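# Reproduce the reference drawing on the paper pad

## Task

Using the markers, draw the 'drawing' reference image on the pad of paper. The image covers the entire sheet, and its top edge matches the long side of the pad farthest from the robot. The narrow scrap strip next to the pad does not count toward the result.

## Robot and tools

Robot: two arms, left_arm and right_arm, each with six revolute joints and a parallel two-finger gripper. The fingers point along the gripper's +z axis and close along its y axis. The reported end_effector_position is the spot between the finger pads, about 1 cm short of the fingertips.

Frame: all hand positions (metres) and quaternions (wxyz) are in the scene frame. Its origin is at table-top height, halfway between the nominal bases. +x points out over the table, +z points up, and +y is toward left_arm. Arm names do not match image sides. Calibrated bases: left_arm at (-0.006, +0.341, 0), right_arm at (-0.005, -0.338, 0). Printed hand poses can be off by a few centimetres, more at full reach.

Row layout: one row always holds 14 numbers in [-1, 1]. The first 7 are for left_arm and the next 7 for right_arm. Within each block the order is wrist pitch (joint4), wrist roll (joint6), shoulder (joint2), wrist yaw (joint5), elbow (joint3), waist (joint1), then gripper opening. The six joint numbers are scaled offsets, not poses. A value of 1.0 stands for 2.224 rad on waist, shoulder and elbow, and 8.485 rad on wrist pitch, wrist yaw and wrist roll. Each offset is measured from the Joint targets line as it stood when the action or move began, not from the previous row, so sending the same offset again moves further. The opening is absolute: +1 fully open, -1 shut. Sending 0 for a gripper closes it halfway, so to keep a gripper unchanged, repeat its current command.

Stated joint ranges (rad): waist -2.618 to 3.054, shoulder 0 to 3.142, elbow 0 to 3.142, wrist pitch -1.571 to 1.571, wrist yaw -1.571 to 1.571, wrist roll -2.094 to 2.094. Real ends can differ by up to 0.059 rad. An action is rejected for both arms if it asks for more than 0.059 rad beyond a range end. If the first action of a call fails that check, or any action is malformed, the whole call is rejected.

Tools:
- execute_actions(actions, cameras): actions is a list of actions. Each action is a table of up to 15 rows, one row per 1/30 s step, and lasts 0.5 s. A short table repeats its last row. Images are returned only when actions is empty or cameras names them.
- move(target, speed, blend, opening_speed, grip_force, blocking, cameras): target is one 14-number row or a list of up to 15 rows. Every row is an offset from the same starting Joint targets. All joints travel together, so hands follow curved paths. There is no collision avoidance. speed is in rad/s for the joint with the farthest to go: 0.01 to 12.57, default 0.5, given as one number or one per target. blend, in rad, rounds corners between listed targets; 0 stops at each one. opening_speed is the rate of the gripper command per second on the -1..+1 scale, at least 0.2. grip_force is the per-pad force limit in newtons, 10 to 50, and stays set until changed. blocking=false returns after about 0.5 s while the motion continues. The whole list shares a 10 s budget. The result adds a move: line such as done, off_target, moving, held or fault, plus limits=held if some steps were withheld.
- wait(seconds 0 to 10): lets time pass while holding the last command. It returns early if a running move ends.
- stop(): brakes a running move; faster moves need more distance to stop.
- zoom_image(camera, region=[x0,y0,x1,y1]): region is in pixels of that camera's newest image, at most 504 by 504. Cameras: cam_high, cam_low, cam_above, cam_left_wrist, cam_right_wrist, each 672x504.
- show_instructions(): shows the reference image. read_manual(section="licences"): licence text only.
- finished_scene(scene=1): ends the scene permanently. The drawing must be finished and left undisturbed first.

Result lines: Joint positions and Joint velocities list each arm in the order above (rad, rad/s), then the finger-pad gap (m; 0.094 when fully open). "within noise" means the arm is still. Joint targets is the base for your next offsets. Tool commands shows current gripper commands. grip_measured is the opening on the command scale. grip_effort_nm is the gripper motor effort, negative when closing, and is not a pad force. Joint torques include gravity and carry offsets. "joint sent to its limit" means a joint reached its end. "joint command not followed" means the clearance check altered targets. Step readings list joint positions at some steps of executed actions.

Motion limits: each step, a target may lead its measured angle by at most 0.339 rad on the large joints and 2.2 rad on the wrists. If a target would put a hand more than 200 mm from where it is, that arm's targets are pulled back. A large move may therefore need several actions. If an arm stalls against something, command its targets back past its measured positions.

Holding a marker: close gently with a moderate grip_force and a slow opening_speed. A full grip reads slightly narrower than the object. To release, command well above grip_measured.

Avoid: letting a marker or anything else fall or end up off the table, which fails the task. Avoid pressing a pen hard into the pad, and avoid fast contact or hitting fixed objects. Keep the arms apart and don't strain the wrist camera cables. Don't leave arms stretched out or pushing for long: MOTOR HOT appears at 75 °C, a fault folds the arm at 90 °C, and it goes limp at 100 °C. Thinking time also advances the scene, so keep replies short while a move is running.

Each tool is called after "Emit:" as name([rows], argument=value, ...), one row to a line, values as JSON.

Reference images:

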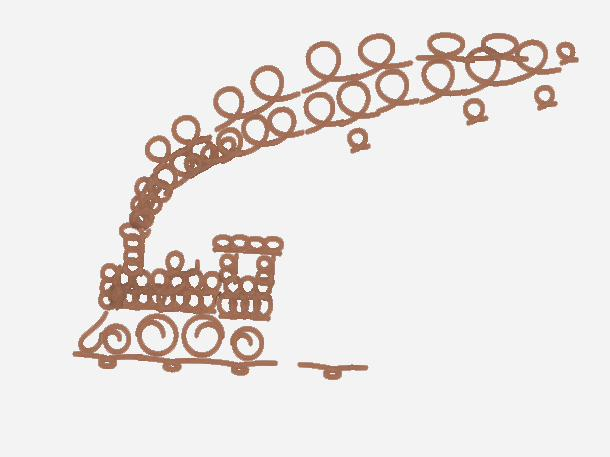

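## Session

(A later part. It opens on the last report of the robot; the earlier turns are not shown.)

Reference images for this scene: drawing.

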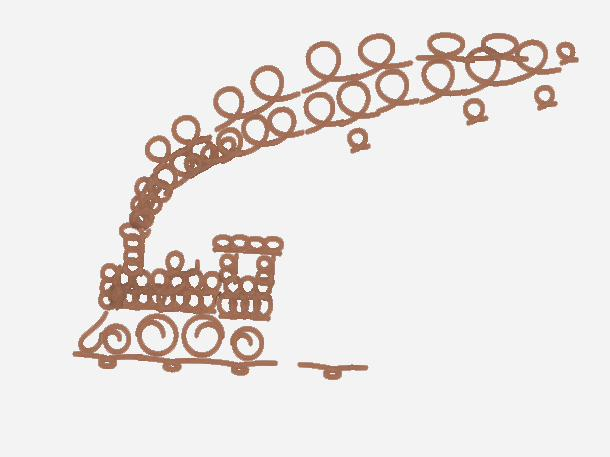

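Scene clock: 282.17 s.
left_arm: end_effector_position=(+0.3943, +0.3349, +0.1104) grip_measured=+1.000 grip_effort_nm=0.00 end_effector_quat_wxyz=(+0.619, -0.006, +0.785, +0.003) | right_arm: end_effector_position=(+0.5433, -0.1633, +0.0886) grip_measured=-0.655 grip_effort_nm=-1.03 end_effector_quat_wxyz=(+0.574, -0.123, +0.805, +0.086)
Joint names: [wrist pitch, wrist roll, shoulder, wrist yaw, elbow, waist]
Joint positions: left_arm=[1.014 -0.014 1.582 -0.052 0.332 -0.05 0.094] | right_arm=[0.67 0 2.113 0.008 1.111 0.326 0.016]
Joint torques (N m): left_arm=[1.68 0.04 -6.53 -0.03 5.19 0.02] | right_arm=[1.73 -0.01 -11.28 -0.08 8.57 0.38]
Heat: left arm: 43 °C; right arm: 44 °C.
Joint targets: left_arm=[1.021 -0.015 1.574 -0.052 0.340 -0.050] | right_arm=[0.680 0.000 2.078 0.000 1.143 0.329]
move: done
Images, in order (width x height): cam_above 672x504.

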